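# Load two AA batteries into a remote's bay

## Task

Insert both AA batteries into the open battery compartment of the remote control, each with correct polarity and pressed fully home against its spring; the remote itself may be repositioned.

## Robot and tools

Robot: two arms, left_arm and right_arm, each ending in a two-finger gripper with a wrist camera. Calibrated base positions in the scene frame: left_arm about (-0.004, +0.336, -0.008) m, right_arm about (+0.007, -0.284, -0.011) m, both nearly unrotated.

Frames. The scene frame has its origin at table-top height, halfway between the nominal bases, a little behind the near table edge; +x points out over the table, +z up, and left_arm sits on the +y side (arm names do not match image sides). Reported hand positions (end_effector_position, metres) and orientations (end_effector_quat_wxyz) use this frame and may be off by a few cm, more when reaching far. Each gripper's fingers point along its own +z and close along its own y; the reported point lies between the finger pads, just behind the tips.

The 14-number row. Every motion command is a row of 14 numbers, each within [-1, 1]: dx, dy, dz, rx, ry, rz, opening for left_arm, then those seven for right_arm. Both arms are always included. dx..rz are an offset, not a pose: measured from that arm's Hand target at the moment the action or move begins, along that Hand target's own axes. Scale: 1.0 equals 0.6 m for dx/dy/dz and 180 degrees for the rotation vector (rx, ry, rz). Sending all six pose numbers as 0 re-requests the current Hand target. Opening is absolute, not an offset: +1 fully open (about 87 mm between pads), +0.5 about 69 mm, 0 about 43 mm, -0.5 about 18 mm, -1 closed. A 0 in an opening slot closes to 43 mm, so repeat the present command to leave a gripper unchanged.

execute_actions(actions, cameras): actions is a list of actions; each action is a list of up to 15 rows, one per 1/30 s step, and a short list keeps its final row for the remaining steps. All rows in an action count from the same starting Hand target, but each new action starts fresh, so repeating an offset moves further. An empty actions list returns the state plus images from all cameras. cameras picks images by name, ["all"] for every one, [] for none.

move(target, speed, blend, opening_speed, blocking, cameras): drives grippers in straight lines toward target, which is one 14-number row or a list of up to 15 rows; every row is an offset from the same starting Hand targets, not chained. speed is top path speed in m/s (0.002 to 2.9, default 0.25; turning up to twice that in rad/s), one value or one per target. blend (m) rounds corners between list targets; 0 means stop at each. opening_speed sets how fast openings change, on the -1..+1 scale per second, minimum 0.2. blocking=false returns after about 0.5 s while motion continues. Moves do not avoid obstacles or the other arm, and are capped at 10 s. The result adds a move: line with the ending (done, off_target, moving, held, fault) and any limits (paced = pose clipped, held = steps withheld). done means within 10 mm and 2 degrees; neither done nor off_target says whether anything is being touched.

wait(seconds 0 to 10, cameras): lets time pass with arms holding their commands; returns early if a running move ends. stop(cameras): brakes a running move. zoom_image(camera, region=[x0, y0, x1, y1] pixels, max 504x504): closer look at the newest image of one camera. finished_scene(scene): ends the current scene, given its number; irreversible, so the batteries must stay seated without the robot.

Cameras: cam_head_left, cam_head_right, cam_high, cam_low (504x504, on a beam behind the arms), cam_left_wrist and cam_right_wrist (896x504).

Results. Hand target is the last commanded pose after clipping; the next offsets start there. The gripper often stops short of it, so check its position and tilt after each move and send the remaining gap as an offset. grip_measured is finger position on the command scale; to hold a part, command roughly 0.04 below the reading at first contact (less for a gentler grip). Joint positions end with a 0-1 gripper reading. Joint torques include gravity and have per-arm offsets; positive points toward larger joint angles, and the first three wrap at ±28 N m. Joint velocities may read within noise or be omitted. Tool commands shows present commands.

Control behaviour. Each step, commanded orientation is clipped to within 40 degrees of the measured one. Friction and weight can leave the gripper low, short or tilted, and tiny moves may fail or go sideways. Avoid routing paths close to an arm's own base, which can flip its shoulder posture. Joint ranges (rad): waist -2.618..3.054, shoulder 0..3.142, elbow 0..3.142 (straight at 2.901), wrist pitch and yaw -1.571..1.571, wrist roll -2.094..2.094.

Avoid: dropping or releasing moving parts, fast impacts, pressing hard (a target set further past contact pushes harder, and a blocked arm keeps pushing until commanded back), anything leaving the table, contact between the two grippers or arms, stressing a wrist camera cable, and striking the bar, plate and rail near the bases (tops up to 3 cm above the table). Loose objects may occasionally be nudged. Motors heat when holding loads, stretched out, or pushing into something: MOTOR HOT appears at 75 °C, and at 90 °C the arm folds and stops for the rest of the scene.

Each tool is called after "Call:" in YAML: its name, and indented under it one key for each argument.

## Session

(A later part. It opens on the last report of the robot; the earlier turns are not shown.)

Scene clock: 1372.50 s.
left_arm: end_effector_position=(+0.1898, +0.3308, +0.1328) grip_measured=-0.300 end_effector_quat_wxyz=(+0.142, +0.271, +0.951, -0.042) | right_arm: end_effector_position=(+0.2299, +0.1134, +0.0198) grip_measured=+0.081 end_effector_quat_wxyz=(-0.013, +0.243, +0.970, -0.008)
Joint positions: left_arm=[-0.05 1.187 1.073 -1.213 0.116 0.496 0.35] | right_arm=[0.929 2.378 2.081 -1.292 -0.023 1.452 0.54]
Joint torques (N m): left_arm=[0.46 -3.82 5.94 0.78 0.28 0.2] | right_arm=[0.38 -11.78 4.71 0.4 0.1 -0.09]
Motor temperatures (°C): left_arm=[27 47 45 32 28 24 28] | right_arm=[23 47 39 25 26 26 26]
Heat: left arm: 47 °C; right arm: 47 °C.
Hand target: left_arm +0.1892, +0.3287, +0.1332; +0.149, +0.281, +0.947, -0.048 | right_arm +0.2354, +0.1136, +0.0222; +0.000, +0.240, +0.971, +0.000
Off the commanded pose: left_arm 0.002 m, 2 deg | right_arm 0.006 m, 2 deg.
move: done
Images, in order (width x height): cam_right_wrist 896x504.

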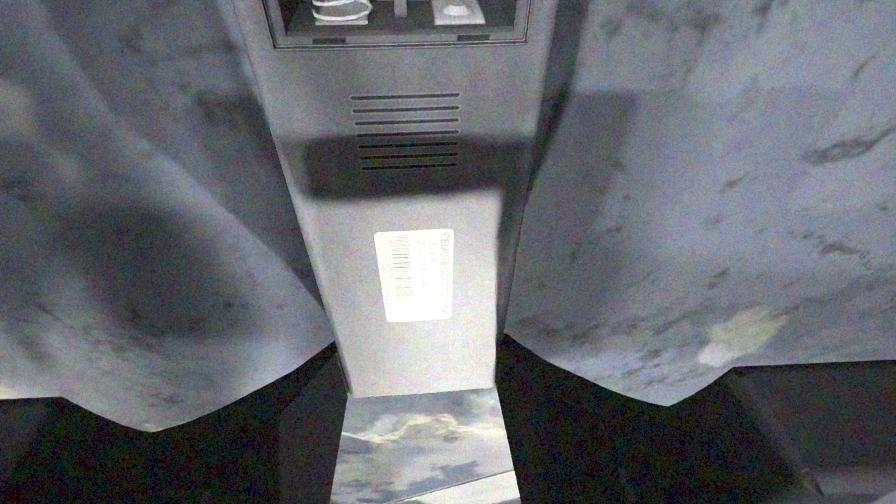

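Call:
move:
  target: [0, 0, 0, 0, 0, 0, -0.3, -0.0862, -0.2194, -0.008, 0, 0, -0.4039, 0.02]
  speed: 0.15
  cameras: ["cam_right_wrist", "cam_head_left", "cam_head_right"]

Scene clock: 1391.17 s.
left_arm: end_effector_position=(+0.1898, +0.3308, +0.1328) grip_measured=-0.300 end_effector_quat_wxyz=(+0.142, +0.271, +0.951, -0.042) | right_arm: end_effector_position=(+0.2131, -0.0270, +0.0179) grip_measured=+0.081 end_effector_quat_wxyz=(-0.022, -0.377, +0.926, -0.010)
Joint positions: left_arm=[-0.05 1.187 1.073 -1.213 0.116 0.496 0.35] | right_arm=[0.846 2.041 1.515 -1.089 -0.009 0.103 0.54]
Joint torques (N m): left_arm=[0.44 -3.84 5.94 0.78 0.28 0.2] | right_arm=[-0.18 -12.19 4.11 0.48 0 -0.17]
Heat: left arm: 46 °C; right arm: 49 °C.
Hand target: left_arm +0.1892, +0.3287, +0.1332; +0.149, +0.281, +0.947, -0.048 | right_arm +0.2199, -0.0270, +0.0270; +0.000, -0.382, +0.924, +0.000
Off the commanded pose: left_arm 0.002 m, 2 deg | right_arm 0.011 m, 3 deg.
move: off_target (right_arm)
Images, in order (width x height): cam_head_left 504x504, cam_head_right 504x504, cam_right_wrist 896x504.

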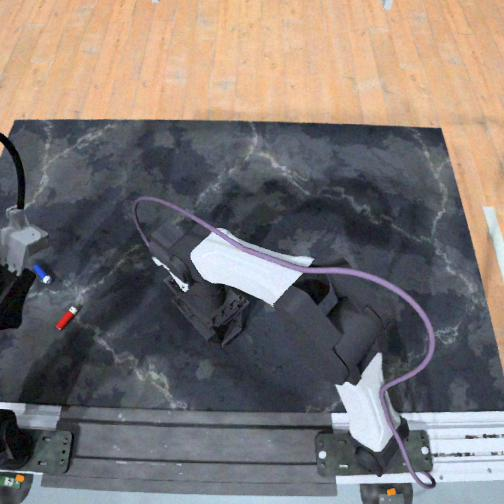

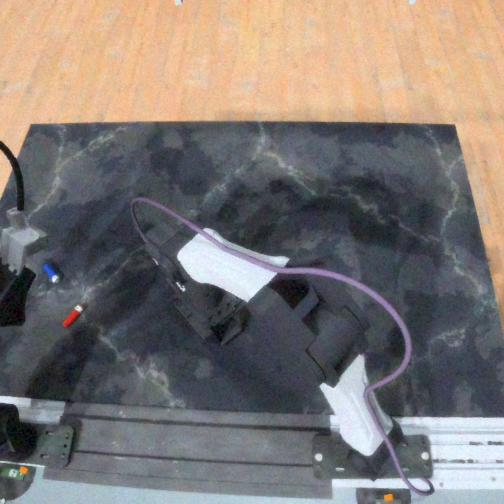

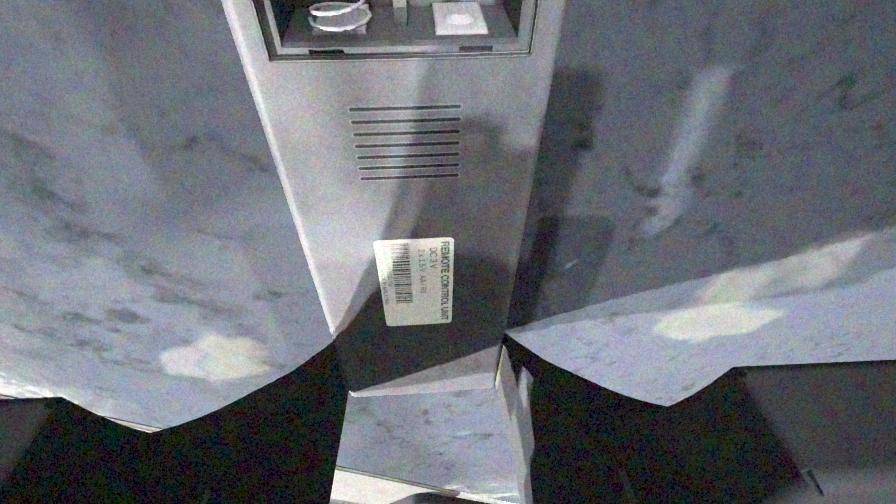

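Call:
move:
  target:
    - [0, 0, 0, 0, 0, 0, -0.3, 0, 0, 0, 0, 0, 0, 0.25]
    - [0, 0, 0, 0, 0, 0, -0.3, 0, 0, -0.005, 0, -0.125, 0, 0.25]
  speed: 0.1
  opening_speed: 0.6
  cameras: ["cam_right_wrist", "cam_high"]

Scene clock: 1408.60 s.
left_arm: end_effector_position=(+0.1898, +0.3308, +0.1328) grip_measured=-0.300 end_effector_quat_wxyz=(+0.142, +0.271, +0.951, -0.042) | right_arm: end_effector_position=(+0.2118, -0.0343, +0.0175) grip_measured=+0.250 end_effector_quat_wxyz=(+0.143, -0.374, +0.914, +0.066)
Joint positions: left_arm=[-0.05 1.187 1.073 -1.213 0.116 0.496 0.35] | right_arm=[0.848 1.685 1.054 -0.62 0.014 0.1 0.625]
Joint torques (N m): left_arm=[0.43 -3.79 5.96 0.77 0.28 0.2] | right_arm=[0.69 -9.81 4.92 1.48 0.09 0]
Heat: left arm: 45 °C; right arm: 50 °C.
Hand target: left_arm +0.1892, +0.3287, +0.1332; +0.149, +0.281, +0.947, -0.048 | right_arm +0.2199, -0.0270, +0.0300; +0.180, -0.375, +0.906, +0.074
Off the commanded pose: left_arm 0.002 m, 2 deg | right_arm 0.017 m, 4 deg.
move: off_target (right_arm)
Images, in order (width x height): cam_high 504x504, cam_right_wrist 896x504.

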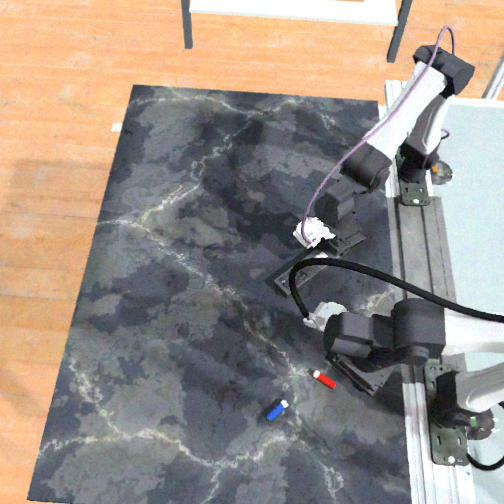

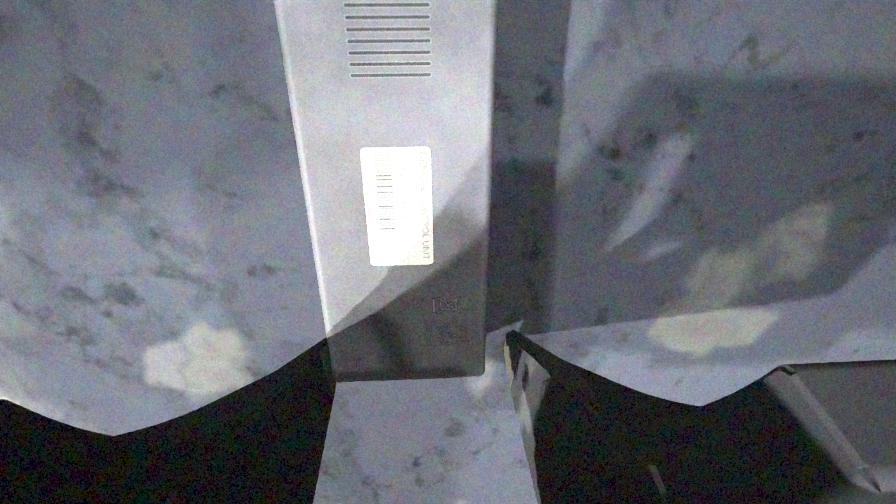

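Call:
move:
  target: [0, 0, 0, 0, 0, 0, -0.3, -0.0126, 0.0058, 0, 0, -0.125, 0, 0.25]
  speed: 0.1
  cameras: ["cam_right_wrist", "cam_high"]

Scene clock: 1420.03 s.
left_arm: end_effector_position=(+0.1898, +0.3308, +0.1328) grip_measured=-0.300 end_effector_quat_wxyz=(+0.142, +0.271, +0.951, -0.042) | right_arm: end_effector_position=(+0.2140, -0.0296, +0.0178) grip_measured=+0.250 end_effector_quat_wxyz=(+0.315, -0.361, +0.867, +0.133)
Joint positions: left_arm=[-0.05 1.187 1.073 -1.213 0.116 0.496 0.35] | right_arm=[0.883 1.421 0.654 -0.105 0.072 0.1 0.625]
Joint torques (N m): left_arm=[0.43 -3.82 5.97 0.78 0.29 0.21] | right_arm=[0.75 -6.78 5.11 2.38 0.11 0.07]
Heat: left arm: 45 °C; right arm: 48 °C.
Hand target: left_arm +0.1892, +0.3287, +0.1332; +0.149, +0.281, +0.947, -0.048 | right_arm +0.2224, -0.0196, +0.0329; +0.354, -0.353, +0.854, +0.146
Off the commanded pose: left_arm 0.002 m, 2 deg | right_arm 0.020 m, 5 deg.
move: off_target (right_arm)
Images, in order (width x height): cam_high 504x504, cam_right_wrist 896x504.

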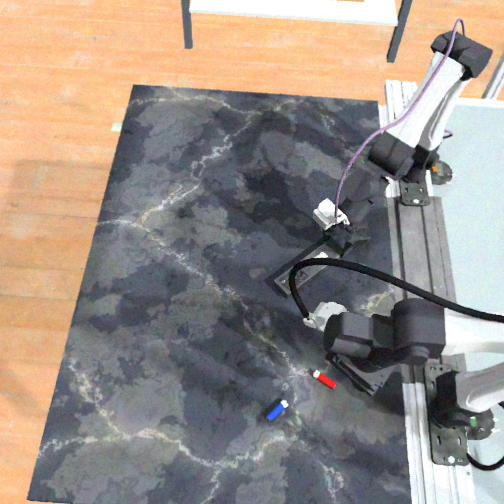

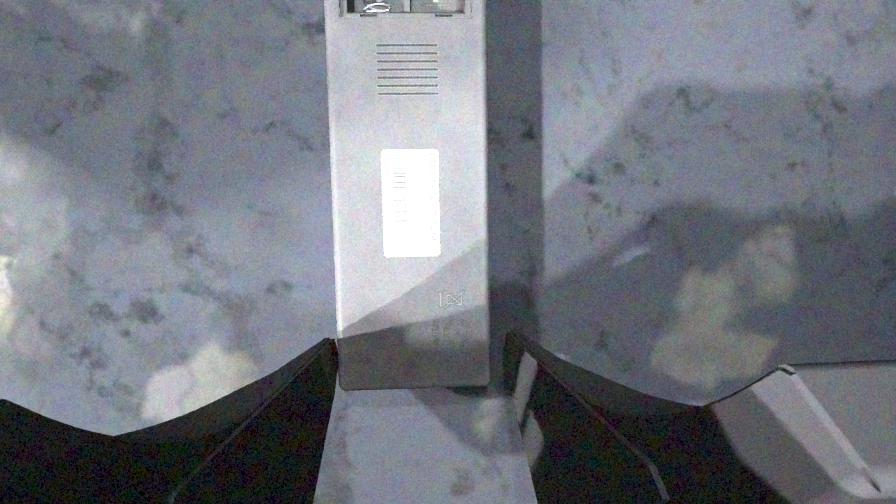

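Call:
move:
  target:
    - [0, 0, 0, 0, 0, 0, -0.3, 0, 0.006, 0, 0, 0, 0, 0.25]
    - [0, 0, 0, 0, 0, 0, -0.3, 0, 0.006, 0, 0, 0, 0, 0.02]
  speed: 0.05
  opening_speed: 0.5
  cameras: ["cam_right_wrist", "cam_head_left"]

Scene clock: 1428.07 s.
left_arm: end_effector_position=(+0.1898, +0.3308, +0.1328) grip_measured=-0.300 end_effector_quat_wxyz=(+0.142, +0.271, +0.951, -0.042) | right_arm: end_effector_position=(+0.2117, -0.0278, +0.0179) grip_measured=+0.079 end_effector_quat_wxyz=(+0.317, -0.366, +0.865, +0.131)
Joint positions: left_arm=[-0.05 1.187 1.073 -1.213 0.116 0.496 0.35] | right_arm=[0.898 1.421 0.654 -0.105 0.084 0.1 0.539]
Joint torques (N m): left_arm=[0.46 -3.82 5.96 0.78 0.28 0.2] | right_arm=[0.7 -6.54 5.26 2.37 0.11 0.11]
Heat: left arm: 45 °C; right arm: 46 °C.
Hand target: left_arm +0.1892, +0.3287, +0.1332; +0.149, +0.281, +0.947, -0.048 | right_arm +0.2199, -0.0170, +0.0329; +0.354, -0.353, +0.854, +0.146
Off the commanded pose: left_arm 0.002 m, 2 deg | right_arm 0.020 m, 5 deg.
move: off_target (right_arm); target 2's new opening was sent with right_arm's hand 0.020 m and 5 deg from that target
Images, in order (width x height): cam_head_left 504x504, cam_right_wrist 896x504.

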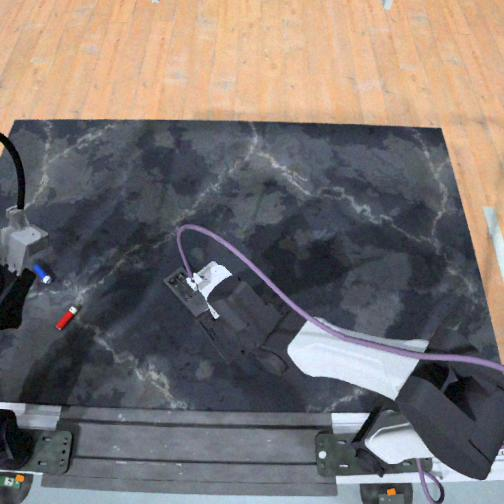

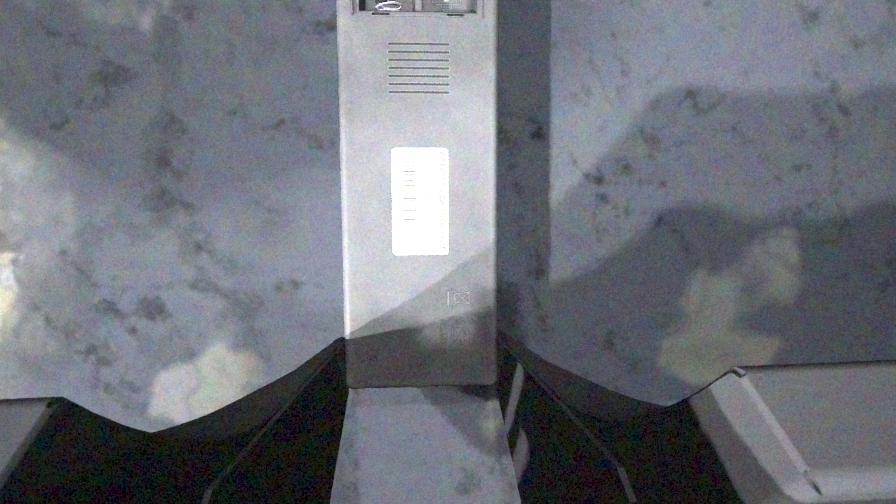

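Call:
move:
  target:
    - [-0.0819, -0.0016, 0.1374, 0, 0.1833, 0, -0.1, 0, 0.006, 0, 0, 0, 0, 0.02]
    - [-0.0543, -0.0016, 0.2222, 0, 0.1833, 0, -0.1, 0, 0.006, 0, 0, 0, 0, 0.02]
  speed: [0.2, 0.07]
  cameras: ["cam_left_wrist"]

Scene clock: 1468.07 s.
left_arm: end_effector_position=(+0.2467, +0.2884, +0.0186) grip_measured=-0.100 end_effector_quat_wxyz=(-0.130, +0.285, +0.949, +0.025) | right_arm: end_effector_position=(+0.2099, -0.0264, +0.0179) grip_measured=+0.079 end_effector_quat_wxyz=(+0.318, -0.368, +0.864, +0.129)
Joint positions: left_arm=[-0.291 2.012 1.349 -1.192 -0.076 0.281 0.45] | right_arm=[0.91 1.421 0.654 -0.105 0.095 0.105 0.539]
Joint torques (N m): left_arm=[-0.29 -8.05 5.04 0.02 -0.12 -0.06] | right_arm=[0.8 -6.32 5.48 2.35 0.09 0.15]
Motor temperatures (°C): left_arm=[27 44 44 32 28 24 28] | right_arm=[23 41 39 32 26 26 28]
Heat: left arm: 44 °C; right arm: 41 °C.
Hand target: left_arm +0.2488, +0.2877, +0.0166; -0.126, +0.283, +0.950, +0.033 | right_arm +0.2173, -0.0145, +0.0329; +0.354, -0.353, +0.854, +0.146
Off the commanded pose: left_arm 0.003 m, 1 deg | right_arm 0.021 m, 5 deg.
move: off_target (right_arm)
Images, in order (width x height): cam_left_wrist 896x504.

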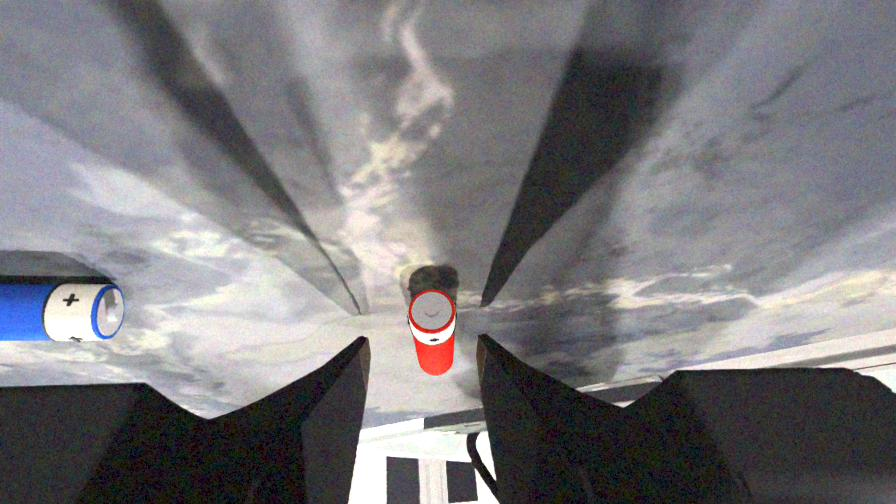

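Call:
move:
  target:
    - [-0.0013, 0, 0.0058, 0, 0, 0, -0.1, 0, 0, 0, 0, 0, 0, 0.02]
    - [-0.0013, 0, 0.0058, 0, 0, 0, -0.69, 0, 0, 0, 0, 0, 0, 0.02]
  speed: 0.04
  opening_speed: 0.7
  cameras: ["cam_left_wrist"]

Scene clock: 1483.47 s.
left_arm: end_effector_position=(+0.2476, +0.2883, +0.0165) grip_measured=-0.601 end_effector_quat_wxyz=(-0.127, +0.285, +0.950, +0.026) | right_arm: end_effector_position=(+0.2099, -0.0264, +0.0179) grip_measured=+0.079 end_effector_quat_wxyz=(+0.318, -0.368, +0.864, +0.129)
Joint positions: left_arm=[-0.291 2.012 1.343 -1.179 -0.078 0.281 0.2] | right_arm=[0.91 1.421 0.654 -0.105 0.095 0.105 0.539]
Joint torques (N m): left_arm=[-0.29 -7.65 4.93 0.03 -0.11 -0.05] | right_arm=[0.81 -6.38 5.42 2.35 0.11 0.15]
Heat: left arm: 47 °C; right arm: 40 °C.
Hand target: left_arm +0.2487, +0.2877, +0.0130; -0.126, +0.283, +0.950, +0.033 | right_arm +0.2173, -0.0145, +0.0329; +0.354, -0.353, +0.854, +0.146
Off the commanded pose: left_arm 0.004 m, 1 deg | right_arm 0.021 m, 5 deg.
move: off_target (right_arm)
Images, in order (width x height): cam_left_wrist 896x504.

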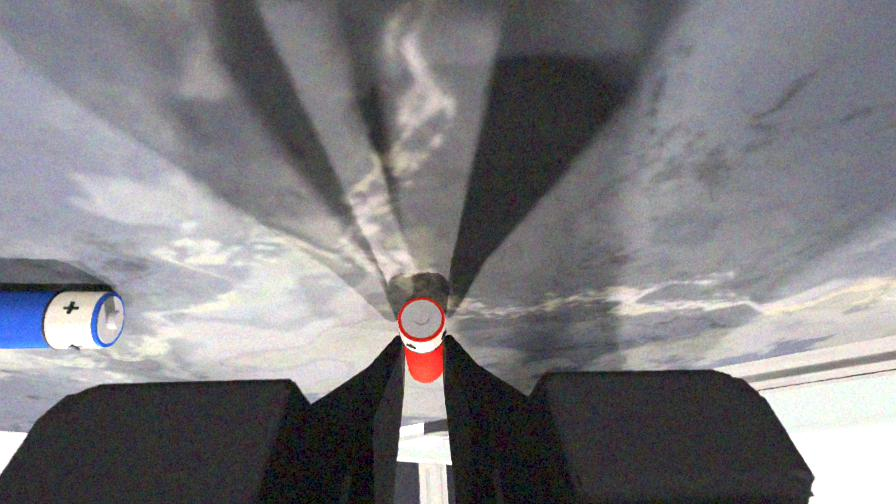

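Call:
move:
  target:
    - [0.0375, 0, -0.1401, 0, 0, 0, -0.69, 0, 0, 0, 0, 0, 0, 0.02]
    - [-0.2585, -0.2197, -0.19, 0.0541, -0.0712, -0.4114, -0.69, 0, 0, 0, 0, 0, 0, 0.02]
  speed: 0.2
  blend: 0.02
  cameras: ["cam_left_wrist", "cam_right_wrist", "cam_head_left"]

Scene clock: 1506.50 s.
left_arm: end_effector_position=(+0.3160, +0.0891, +0.0778) grip_measured=-0.601 end_effector_quat_wxyz=(-0.024, -0.348, +0.937, +0.013) | right_arm: end_effector_position=(+0.2099, -0.0264, +0.0179) grip_measured=+0.079 end_effector_quat_wxyz=(+0.318, -0.368, +0.864, +0.129)
Joint positions: left_arm=[-0.564 2.244 2.009 -1.414 0.002 -1.273 0.2] | right_arm=[0.91 1.421 0.654 -0.105 0.095 0.105 0.539]
Joint torques (N m): left_arm=[-0.47 -10.07 10.41 0.3 -0.17 -0.13] | right_arm=[0.85 -6.31 5.45 2.35 0.1 0.15]
Motor temperatures (°C): left_arm=[27 49 43 31 28 24 28] | right_arm=[23 39 39 33 26 26 28]
Heat: left arm: 49 °C; right arm: 39 °C.
Hand target: left_arm +0.3272, +0.0799, +0.0842; -0.003, -0.354, +0.935, -0.003 | right_arm +0.2173, -0.0145, +0.0329; +0.354, -0.353, +0.854, +0.146
Off the commanded pose: left_arm 0.016 m, 3 deg | right_arm 0.021 m, 5 deg.
move: off_target (left_arm, right_arm)
Images, in order (width x height): cam_head_left 504x504, cam_left_wrist 896x504, cam_right_wrist 896x504.

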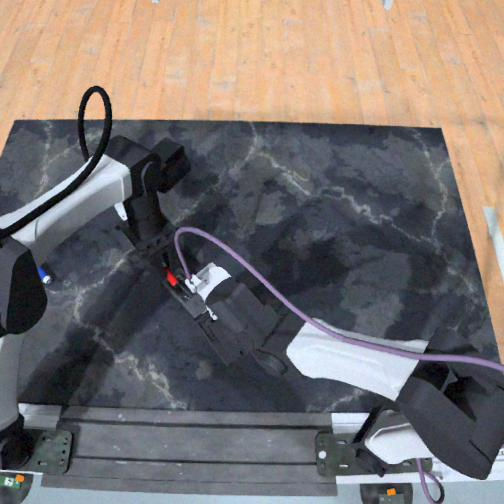

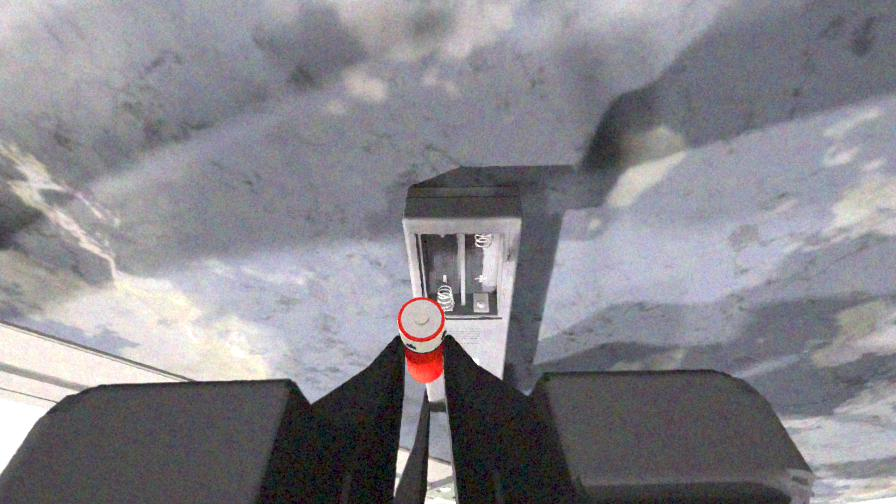

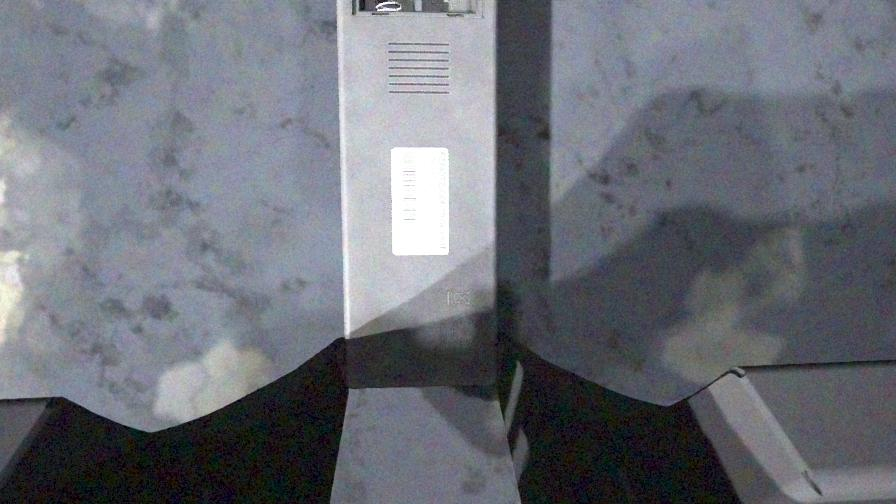

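Call:
move:
  target: [0.0147, -0.0146, 0.055, 0, 0, -0.021, -0.69, 0, 0, 0, 0, 0, 0, 0.02]
  speed: 0.08
  cameras: ["cam_left_wrist"]

Call:
zoom_image:
  camera: "cam_left_wrist"
  region: [370, 190, 550, 390]

Scene clock: 1534.03 s.
left_arm: end_effector_position=(+0.3227, +0.0726, +0.0531) grip_measured=-0.601 end_effector_quat_wxyz=(-0.015, -0.379, +0.925, +0.002) | right_arm: end_effector_position=(+0.2099, -0.0264, +0.0179) grip_measured=+0.079 end_effector_quat_wxyz=(+0.318, -0.368, +0.864, +0.129)
Joint positions: left_arm=[-0.585 2.267 1.951 -1.304 0.002 -1.36 0.2] | right_arm=[0.91 1.421 0.654 -0.105 0.095 0.105 0.539]
Joint torques (N m): left_arm=[-0.55 -10.78 5.94 0.4 -0.16 -0.13] | right_arm=[0.81 -6.37 5.45 2.34 0.11 0.15]
Motor temperatures (°C): left_arm=[27 54 45 31 28 24 28] | right_arm=[23 38 39 34 26 26 28]
Heat: left arm: 54 °C; right arm: 39 °C.
Hand target: left_arm +0.3263, +0.0673, +0.0513; -0.003, -0.384, +0.923, -0.003 | right_arm +0.2173, -0.0145, +0.0329; +0.354, -0.353, +0.854, +0.146
Off the commanded pose: left_arm 0.007 m, 2 deg | right_arm 0.021 m, 5 deg.
move: off_target (right_arm)
Images, in order (width x height): cam_left_wrist 896x504.

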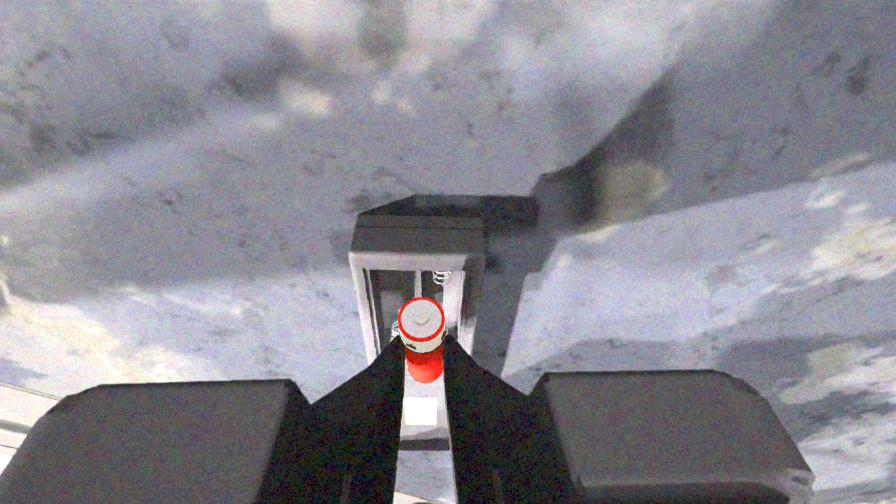

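Scaled by 2.520 from the camera's 896x504 image, which has a finer 1280x720 frame.

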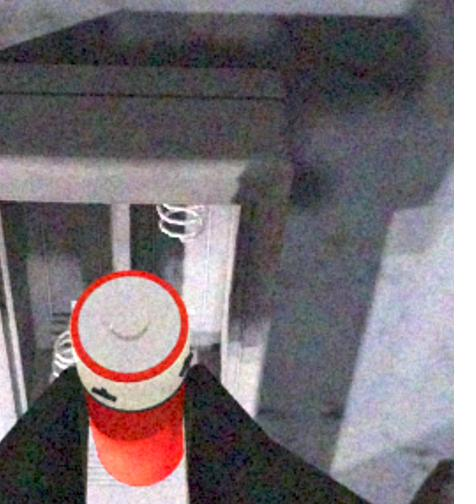

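Call:
move:
  target: [0.0122, 0.0233, -0.0083, 0, 0, 0, -0.69, 0, 0, 0, 0, 0, 0, 0.02]
  speed: 0.08
  cameras: ["cam_left_wrist"]

Call:
zoom_image:
  camera: "cam_left_wrist"
  region: [370, 190, 550, 390]

Scene clock: 1558.40 s.
left_arm: end_effector_position=(+0.3074, +0.0792, +0.0405) grip_measured=-0.601 end_effector_quat_wxyz=(-0.025, -0.380, +0.925, +0.020) | right_arm: end_effector_position=(+0.2079, -0.0248, +0.0179) grip_measured=+0.079 end_effector_quat_wxyz=(+0.318, -0.371, +0.863, +0.130)
Joint positions: left_arm=[-0.593 2.244 1.86 -1.278 -0.001 -1.371 0.2] | right_arm=[0.918 1.421 0.654 -0.105 0.095 0.105 0.539]
Joint torques (N m): left_arm=[-0.73 -14.52 5.61 0.32 -0.13 -0.14] | right_arm=[0.75 -6.38 5.45 2.35 0.11 0.15]
Motor temperatures (°C): left_arm=[27 56 44 31 28 24 29] | right_arm=[23 38 39 35 26 26 28]
Heat: left arm: 56 °C; right arm: 39 °C.
Hand target: left_arm +0.3112, +0.0720, +0.0563; -0.003, -0.384, +0.923, -0.003 | right_arm +0.2173, -0.0145, +0.0329; +0.354, -0.353, +0.854, +0.146
Off the commanded pose: left_arm 0.018 m, 4 deg | right_arm 0.020 m, 5 deg.
move: off_target (left_arm, right_arm)
Images, in order (width x height): cam_left_wrist 896x504.

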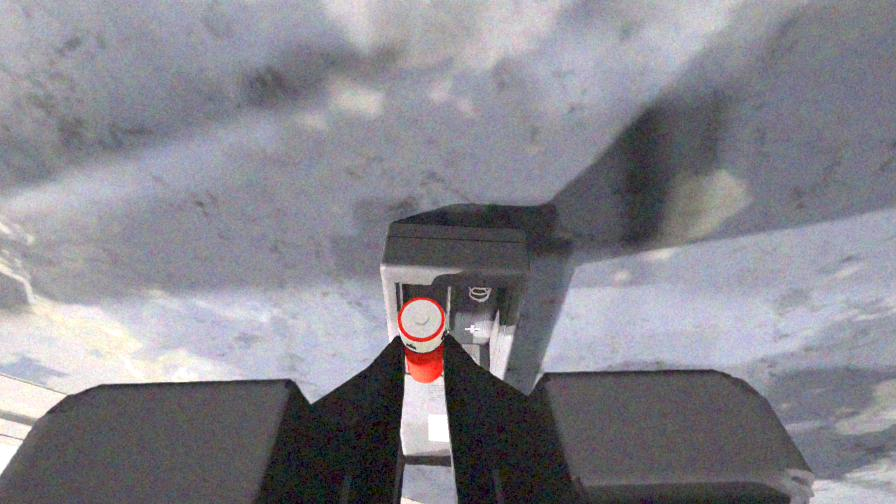

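Scaled by 2.520 from the camera's 896x504 image, which has a finer 1280x720 frame.

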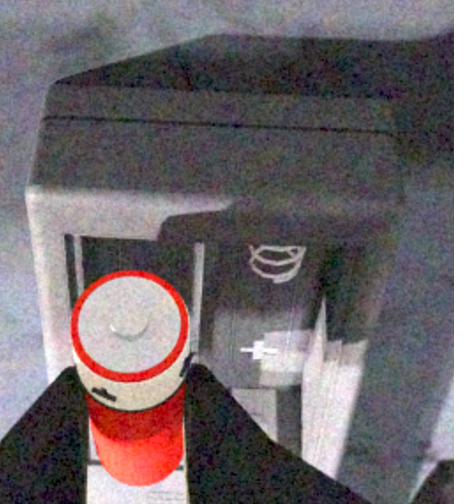

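Call:
move:
  target: [0.0233, 0, 0, 0, 0, 0, -0.69, 0, 0, 0, 0, 0, 0, 0.02]
  speed: 0.05
  cameras: ["cam_left_wrist"]

Call:
zoom_image:
  camera: "cam_left_wrist"
  region: [370, 200, 550, 400]

Scene clock: 1573.43 s.
left_arm: end_effector_position=(+0.3048, +0.0763, +0.0404) grip_measured=-0.601 end_effector_quat_wxyz=(-0.009, -0.382, +0.924, +0.027) | right_arm: end_effector_position=(+0.2078, -0.0248, +0.0179) grip_measured=+0.079 end_effector_quat_wxyz=(+0.317, -0.370, +0.863, +0.131)
Joint positions: left_arm=[-0.616 2.233 1.848 -1.27 -0.033 -1.4 0.2] | right_arm=[0.918 1.421 0.654 -0.105 0.095 0.108 0.539]
Joint torques (N m): left_arm=[-1.47 -14.24 5.37 0.3 0.14 -0.16] | right_arm=[0.73 -6.34 5.46 2.35 0.1 0.12]
Motor temperatures (°C): left_arm=[27 64 44 30 28 24 29] | right_arm=[23 38 39 36 26 26 28]
Heat: left arm: 64 °C; right arm: 39 °C.
Hand target: left_arm +0.3013, +0.0620, +0.0564; -0.003, -0.384, +0.923, -0.003 | right_arm +0.2173, -0.0145, +0.0329; +0.354, -0.353, +0.854, +0.146
Off the commanded pose: left_arm 0.022 m, 3 deg | right_arm 0.020 m, 5 deg.
move: off_target (left_arm, right_arm)
Images, in order (width x height): cam_left_wrist 896x504.

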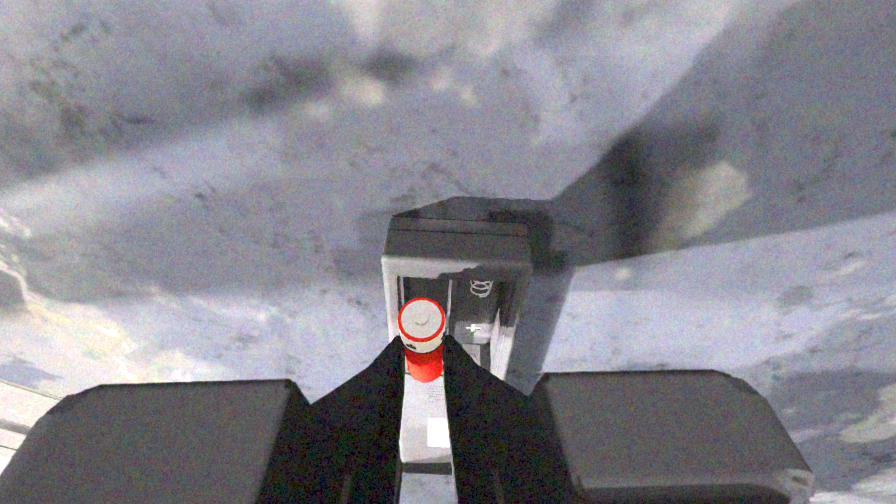

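Scaled by 2.520 from the camera's 896x504 image, which has a finer 1280x720 frame.

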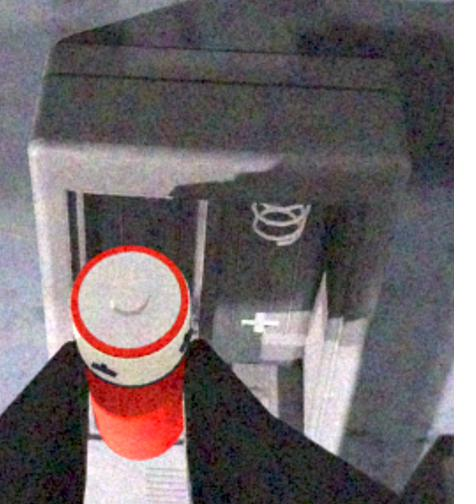

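Call:
move:
  target: [0.0025, 0, 0.0100, 0, 0, 0, -0.69, 0, 0, 0, 0, 0, 0, 0.02]
  speed: 0.05
  cameras: ["cam_left_wrist"]

Scene clock: 1655.00 s.
left_arm: end_effector_position=(+0.3049, +0.0768, +0.0365) grip_measured=-0.601 end_effector_quat_wxyz=(-0.006, -0.384, +0.923, +0.027) | right_arm: end_effector_position=(+0.2078, -0.0248, +0.0179) grip_measured=+0.079 end_effector_quat_wxyz=(+0.317, -0.370, +0.863, +0.131)
Joint positions: left_arm=[-0.616 2.23 1.828 -1.25 -0.036 -1.405 0.2] | right_arm=[0.918 1.421 0.654 -0.105 0.095 0.108 0.539]
Joint torques (N m): left_arm=[-1.76 -13.91 5.19 0.32 0.17 -0.16] | right_arm=[0.69 -6.35 5.48 2.35 0.1 0.12]
Motor temperatures (°C): left_arm=[28 78 42 30 28 24 29] | right_arm=[23 37 39 38 26 26 29]
Heat: left arm: 78 °C; right arm: 39 °C. Fold the left arm in close to its base, or ease its load, before you think long.
Hand target: left_arm +0.3003, +0.0609, +0.0504; -0.003, -0.384, +0.923, -0.003 | right_arm +0.2173, -0.0145, +0.0329; +0.354, -0.353, +0.854, +0.146
Off the commanded pose: left_arm 0.022 m, 3 deg | right_arm 0.020 m, 5 deg.
MOTOR HOT: joint 2 (shoulder) of the left arm reports 78 °C; the controller's stop level is 90 °C. To cool a motor, set the load down, stop pushing, or move to a pose that needs little force.
move: off_target (left_arm, right_arm)
Images, in order (width x height): cam_left_wrist 896x504.

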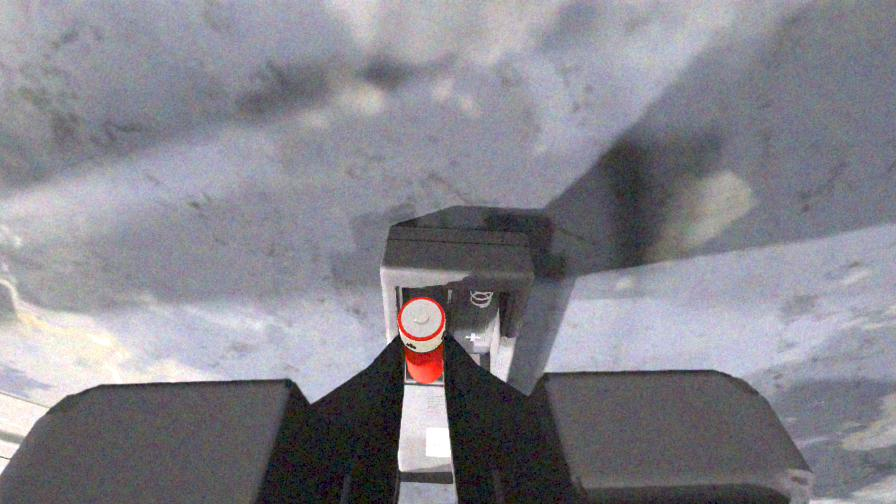

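Call:
move:
  target:
    - [0.001, 0, 0.006, 0, 0, 0, -0.69, 0, 0, 0, 0, 0, 0, 0.02]
    - [0.001, 0, 0.006, 0, 0, 0, -0.45, 0, 0, 0, 0, 0, 0, 0.02]
    - [0.001, 0, -0.08, 0, 0, 0, -0.45, 0, 0, 0, 0, 0, 0, 0.02]
  speed: 0.06
  opening_speed: 0.5
  cameras: ["cam_left_wrist"]

Scene clock: 1664.33 s.
left_arm: end_effector_position=(+0.2948, +0.0711, +0.0738) grip_measured=-0.450 end_effector_quat_wxyz=(-0.020, -0.378, +0.925, +0.030) | right_arm: end_effector_position=(+0.2074, -0.0244, +0.0179) grip_measured=+0.079 end_effector_quat_wxyz=(+0.317, -0.370, +0.863, +0.131)
Joint positions: left_arm=[-0.634 2.222 1.958 -1.408 -0.015 -1.409 0.275] | right_arm=[0.92 1.421 0.654 -0.105 0.095 0.108 0.539]
Joint torques (N m): left_arm=[-0.47 -13.78 10.21 0.05 0.05 -0.14] | right_arm=[0.72 -6.37 5.45 2.34 0.1 0.12]
Motor temperatures (°C): left_arm=[28 74 42 30 28 24 29] | right_arm=[23 37 39 38 26 26 29]
Heat: left arm: 74 °C; right arm: 39 °C. Fold the left arm in close to its base, or ease its load, before you think long.
Hand target: left_arm +0.3000, +0.0608, +0.0984; -0.003, -0.384, +0.923, -0.003 | right_arm +0.2173, -0.0145, +0.0329; +0.354, -0.353, +0.854, +0.146
Off the commanded pose: left_arm 0.027 m, 4 deg | right_arm 0.021 m, 5 deg.
MOTOR HOT: still on. Joint 2 (shoulder) of the left arm reports 74 °C.
move: off_target (left_arm, right_arm); target 2's new opening was sent with left_arm's hand 0.022 m and 3 deg from that target
Images, in order (width x height): cam_left_wrist 896x504.

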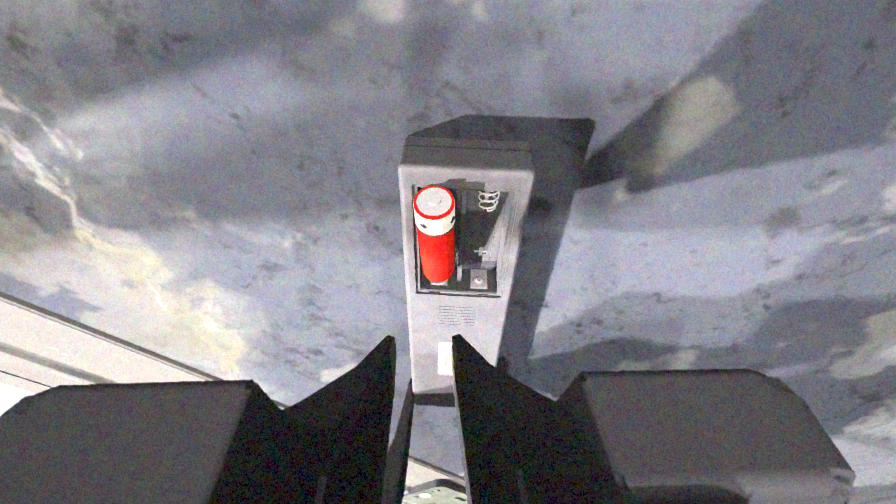

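Call:
move:
  target: [-0.012, -0.005, 0.037, 0, 0, 0, -1, 0, 0, 0, 0, 0, 0, 0.02]
  speed: 0.08
  opening_speed: 1.0
  cameras: ["cam_left_wrist"]

Scene clock: 1675.17 s.
left_arm: end_effector_position=(+0.3035, +0.0677, +0.0699) grip_measured=-0.989 end_effector_quat_wxyz=(-0.011, -0.381, +0.924, +0.015) | right_arm: end_effector_position=(+0.2074, -0.0244, +0.0179) grip_measured=+0.079 end_effector_quat_wxyz=(+0.317, -0.370, +0.863, +0.131)
Joint positions: left_arm=[-0.628 2.222 1.946 -1.361 -0.015 -1.409 0.006] | right_arm=[0.92 1.421 0.654 -0.105 0.095 0.108 0.539]
Joint torques (N m): left_arm=[0.24 -12.25 5.63 0.37 0.03 0.01] | right_arm=[0.7 -6.32 5.42 2.34 0.1 0.12]
Motor temperatures (°C): left_arm=[27 73 42 30 28 24 28] | right_arm=[23 37 39 38 26 26 29]
Heat: left arm: 73 °C; right arm: 39 °C. Fold the left arm in close to its base, or ease its load, before you think long.
Hand target: left_arm +0.3071, +0.0637, +0.0762; -0.003, -0.384, +0.923, -0.003 | right_arm +0.2173, -0.0145, +0.0329; +0.354, -0.353, +0.854, +0.146
Off the commanded pose: left_arm 0.008 m, 2 deg | right_arm 0.021 m, 5 deg.
MOTOR HOT: still on. Joint 2 (shoulder) of the left arm reports 73 °C.
move: off_target (right_arm)
Images, in order (width x height): cam_left_wrist 896x504.

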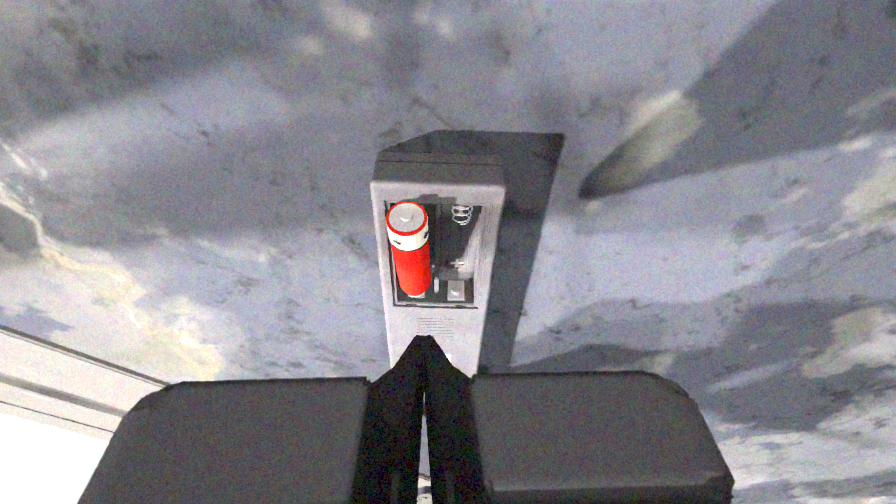

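Call:
move:
  target: [-0.0233, 0.012, 0.030, 0, 0, 0, -1, 0, 0, 0, 0, 0, 0, 0.02]
  speed: 0.08
  cameras: ["cam_left_wrist"]

Scene clock: 1685.20 s.
left_arm: end_effector_position=(+0.3077, +0.0834, +0.0450) grip_measured=-0.989 end_effector_quat_wxyz=(-0.017, -0.388, +0.921, +0.022) | right_arm: end_effector_position=(+0.2074, -0.0244, +0.0179) grip_measured=+0.079 end_effector_quat_wxyz=(+0.317, -0.370, +0.863, +0.131)
Joint positions: left_arm=[-0.59 2.222 1.846 -1.279 -0.015 -1.386 0.006] | right_arm=[0.92 1.421 0.654 -0.105 0.095 0.108 0.539]
Joint torques (N m): left_arm=[0.06 -13.82 5.55 0.34 0.01 0.14] | right_arm=[0.75 -6.35 5.45 2.34 0.1 0.11]
Motor temperatures (°C): left_arm=[27 72 42 30 28 24 28] | right_arm=[23 37 39 38 26 26 29]
Heat: left arm: 72 °C; right arm: 39 °C. Fold the left arm in close to its base, or ease its load, before you think long.
Hand target: left_arm +0.3118, +0.0785, +0.0581; -0.003, -0.384, +0.923, -0.003 | right_arm +0.2173, -0.0145, +0.0329; +0.354, -0.353, +0.854, +0.146
Off the commanded pose: left_arm 0.015 m, 3 deg | right_arm 0.021 m, 5 deg.
MOTOR HOT: still on. Joint 2 (shoulder) of the left arm reports 72 °C.
move: off_target (left_arm, right_arm)
Images, in order (width x height): cam_left_wrist 896x504.

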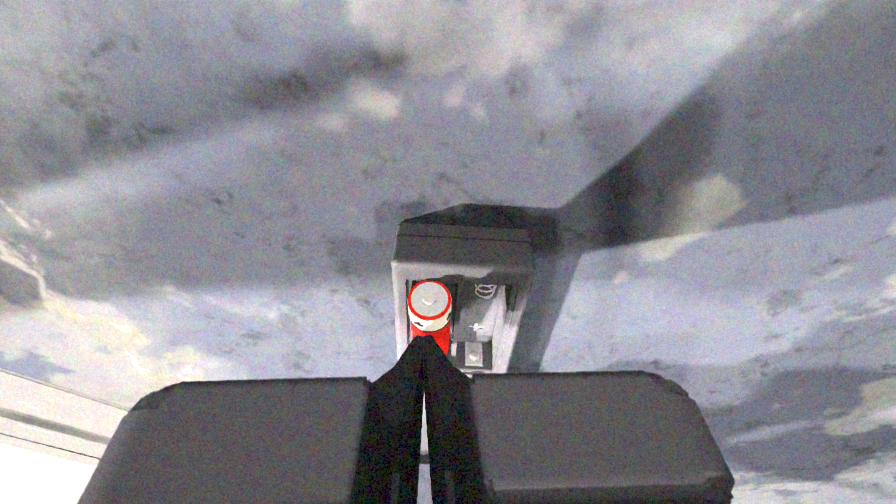

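Call:
move:
  target:
    - [0.020, -0.010, -0.006, 0, 0, 0, -1, 0, 0, 0, 0, 0, 0, 0.02]
    - [0.020, -0.010, 0.006, 0, 0, 0, -1, 0, 0, 0, 0, 0, 0, 0.02]
  speed: 0.06
  cameras: ["cam_left_wrist"]

Scene clock: 1702.40 s.
left_arm: end_effector_position=(+0.3023, +0.0751, +0.0450) grip_measured=-0.989 end_effector_quat_wxyz=(-0.015, -0.377, +0.926, +0.020) | right_arm: end_effector_position=(+0.2074, -0.0244, +0.0179) grip_measured=+0.079 end_effector_quat_wxyz=(+0.317, -0.370, +0.863, +0.131)
Joint positions: left_arm=[-0.614 2.222 1.846 -1.275 -0.015 -1.388 0.006] | right_arm=[0.92 1.421 0.654 -0.105 0.095 0.108 0.539]
Joint torques (N m): left_arm=[-0.42 -12.27 6.93 0.35 0.03 -0.14] | right_arm=[0.73 -6.34 5.48 2.34 0.1 0.11]
Motor temperatures (°C): left_arm=[27 72 42 29 28 24 28] | right_arm=[23 37 39 38 26 26 29]
Heat: left arm: 72 °C; right arm: 39 °C. Fold the left arm in close to its base, or ease its load, before you think long.
Hand target: left_arm +0.3076, +0.0658, +0.0546; -0.003, -0.384, +0.923, -0.003 | right_arm +0.2173, -0.0145, +0.0329; +0.354, -0.353, +0.854, +0.146
Off the commanded pose: left_arm 0.014 m, 3 deg | right_arm 0.021 m, 5 deg.
MOTOR HOT: still on. Joint 2 (shoulder) of the left arm reports 72 °C.
move: off_target (left_arm, right_arm)
Images, in order (width x height): cam_left_wrist 896x504.

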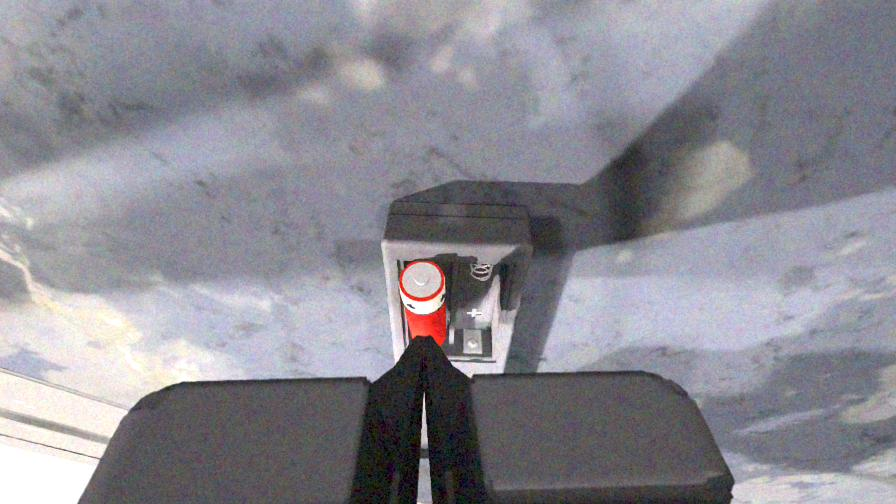

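Call:
move:
  target: [-0.003, 0, 0.025, 0, 0, 0, -1, 0, 0, 0, 0, 0, 0, 0.02]
  speed: 0.06
  cameras: ["cam_left_wrist"]

Scene clock: 1707.87 s.
left_arm: end_effector_position=(+0.3035, +0.0721, +0.0386) grip_measured=-0.989 end_effector_quat_wxyz=(-0.015, -0.378, +0.926, +0.012) | right_arm: end_effector_position=(+0.2074, -0.0244, +0.0179) grip_measured=+0.079 end_effector_quat_wxyz=(+0.317, -0.370, +0.863, +0.131)
Joint positions: left_arm=[-0.614 2.222 1.82 -1.235 -0.006 -1.388 0.006] | right_arm=[0.92 1.421 0.654 -0.105 0.095 0.108 0.539]
Joint torques (N m): left_arm=[-0.06 -11.51 4.9 0.51 -0.09 -0.1] | right_arm=[0.72 -6.34 5.48 2.34 0.1 0.11]
Motor temperatures (°C): left_arm=[27 71 42 29 28 24 28] | right_arm=[23 37 39 38 26 26 29]
Heat: left arm: 71 °C; right arm: 39 °C.
Hand target: left_arm +0.3088, +0.0670, +0.0396; -0.003, -0.384, +0.923, -0.003 | right_arm +0.2173, -0.0145, +0.0329; +0.354, -0.353, +0.854, +0.146
Off the commanded pose: left_arm 0.007 m, 2 deg | right_arm 0.021 m, 5 deg.
MOTOR HOT: cleared for the motors of the left arm.
move: off_target (right_arm)
Images, in order (width x height): cam_left_wrist 896x504.

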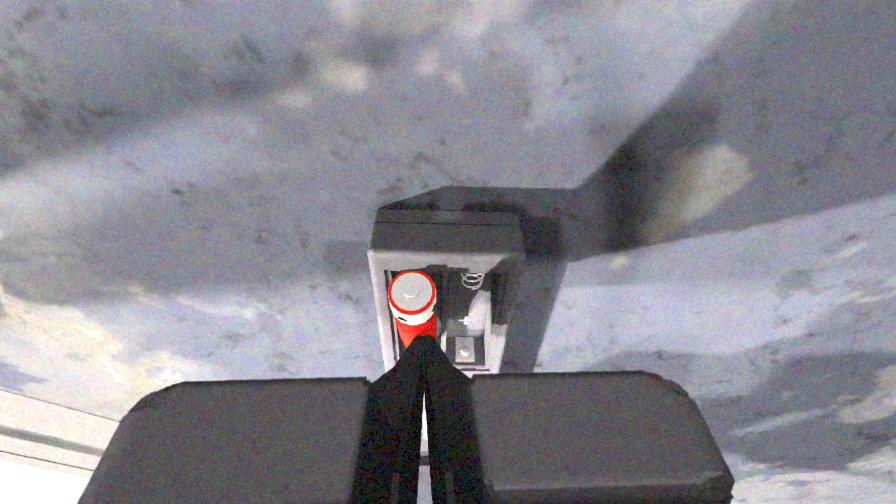

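Call:
move:
  target:
    - [0, 0.013, -0.012, 0, 0, 0, -1, 0, 0, 0, 0, 0, 0, 0.02]
  speed: 0.06
  cameras: ["cam_left_wrist"]

Call:
zoom_image:
  camera: "cam_left_wrist"
  region: [320, 180, 580, 400]

Scene clock: 1713.40 s.
left_arm: end_effector_position=(+0.3008, +0.0727, +0.0383) grip_measured=-0.989 end_effector_quat_wxyz=(-0.016, -0.378, +0.926, +0.008) | right_arm: end_effector_position=(+0.2074, -0.0244, +0.0179) grip_measured=+0.079 end_effector_quat_wxyz=(+0.317, -0.370, +0.863, +0.131)
Joint positions: left_arm=[-0.614 2.205 1.791 -1.216 0.001 -1.388 0.006] | right_arm=[0.92 1.421 0.654 -0.105 0.095 0.108 0.539]
Joint torques (N m): left_arm=[0.2 -13.09 4.86 0.29 -0.13 -0.07] | right_arm=[0.7 -6.35 5.45 2.35 0.1 0.12]
Motor temperatures (°C): left_arm=[27 70 42 29 28 24 28] | right_arm=[23 37 39 39 26 26 29]
Heat: left arm: 70 °C; right arm: 39 °C.
Hand target: left_arm +0.3033, +0.0725, +0.0468; -0.003, -0.384, +0.923, -0.003 | right_arm +0.2173, -0.0145, +0.0329; +0.354, -0.353, +0.854, +0.146
Off the commanded pose: left_arm 0.009 m, 2 deg | right_arm 0.021 m, 5 deg.
move: off_target (right_arm)
Images, in order (width x height): cam_left_wrist 896x504.

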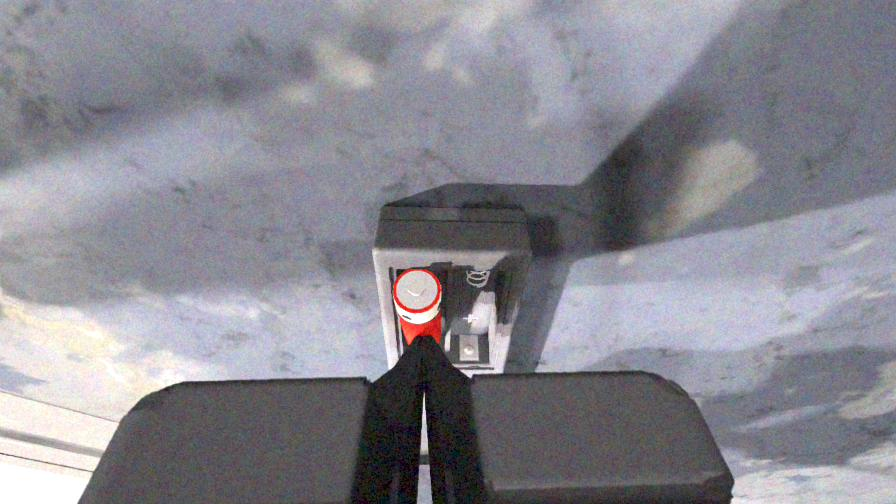

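Scaled by 1.938 from the camera's 896x504 image, which has a finer 1280x720 frame.

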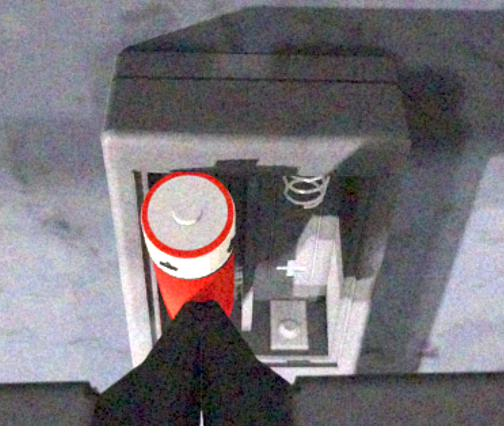

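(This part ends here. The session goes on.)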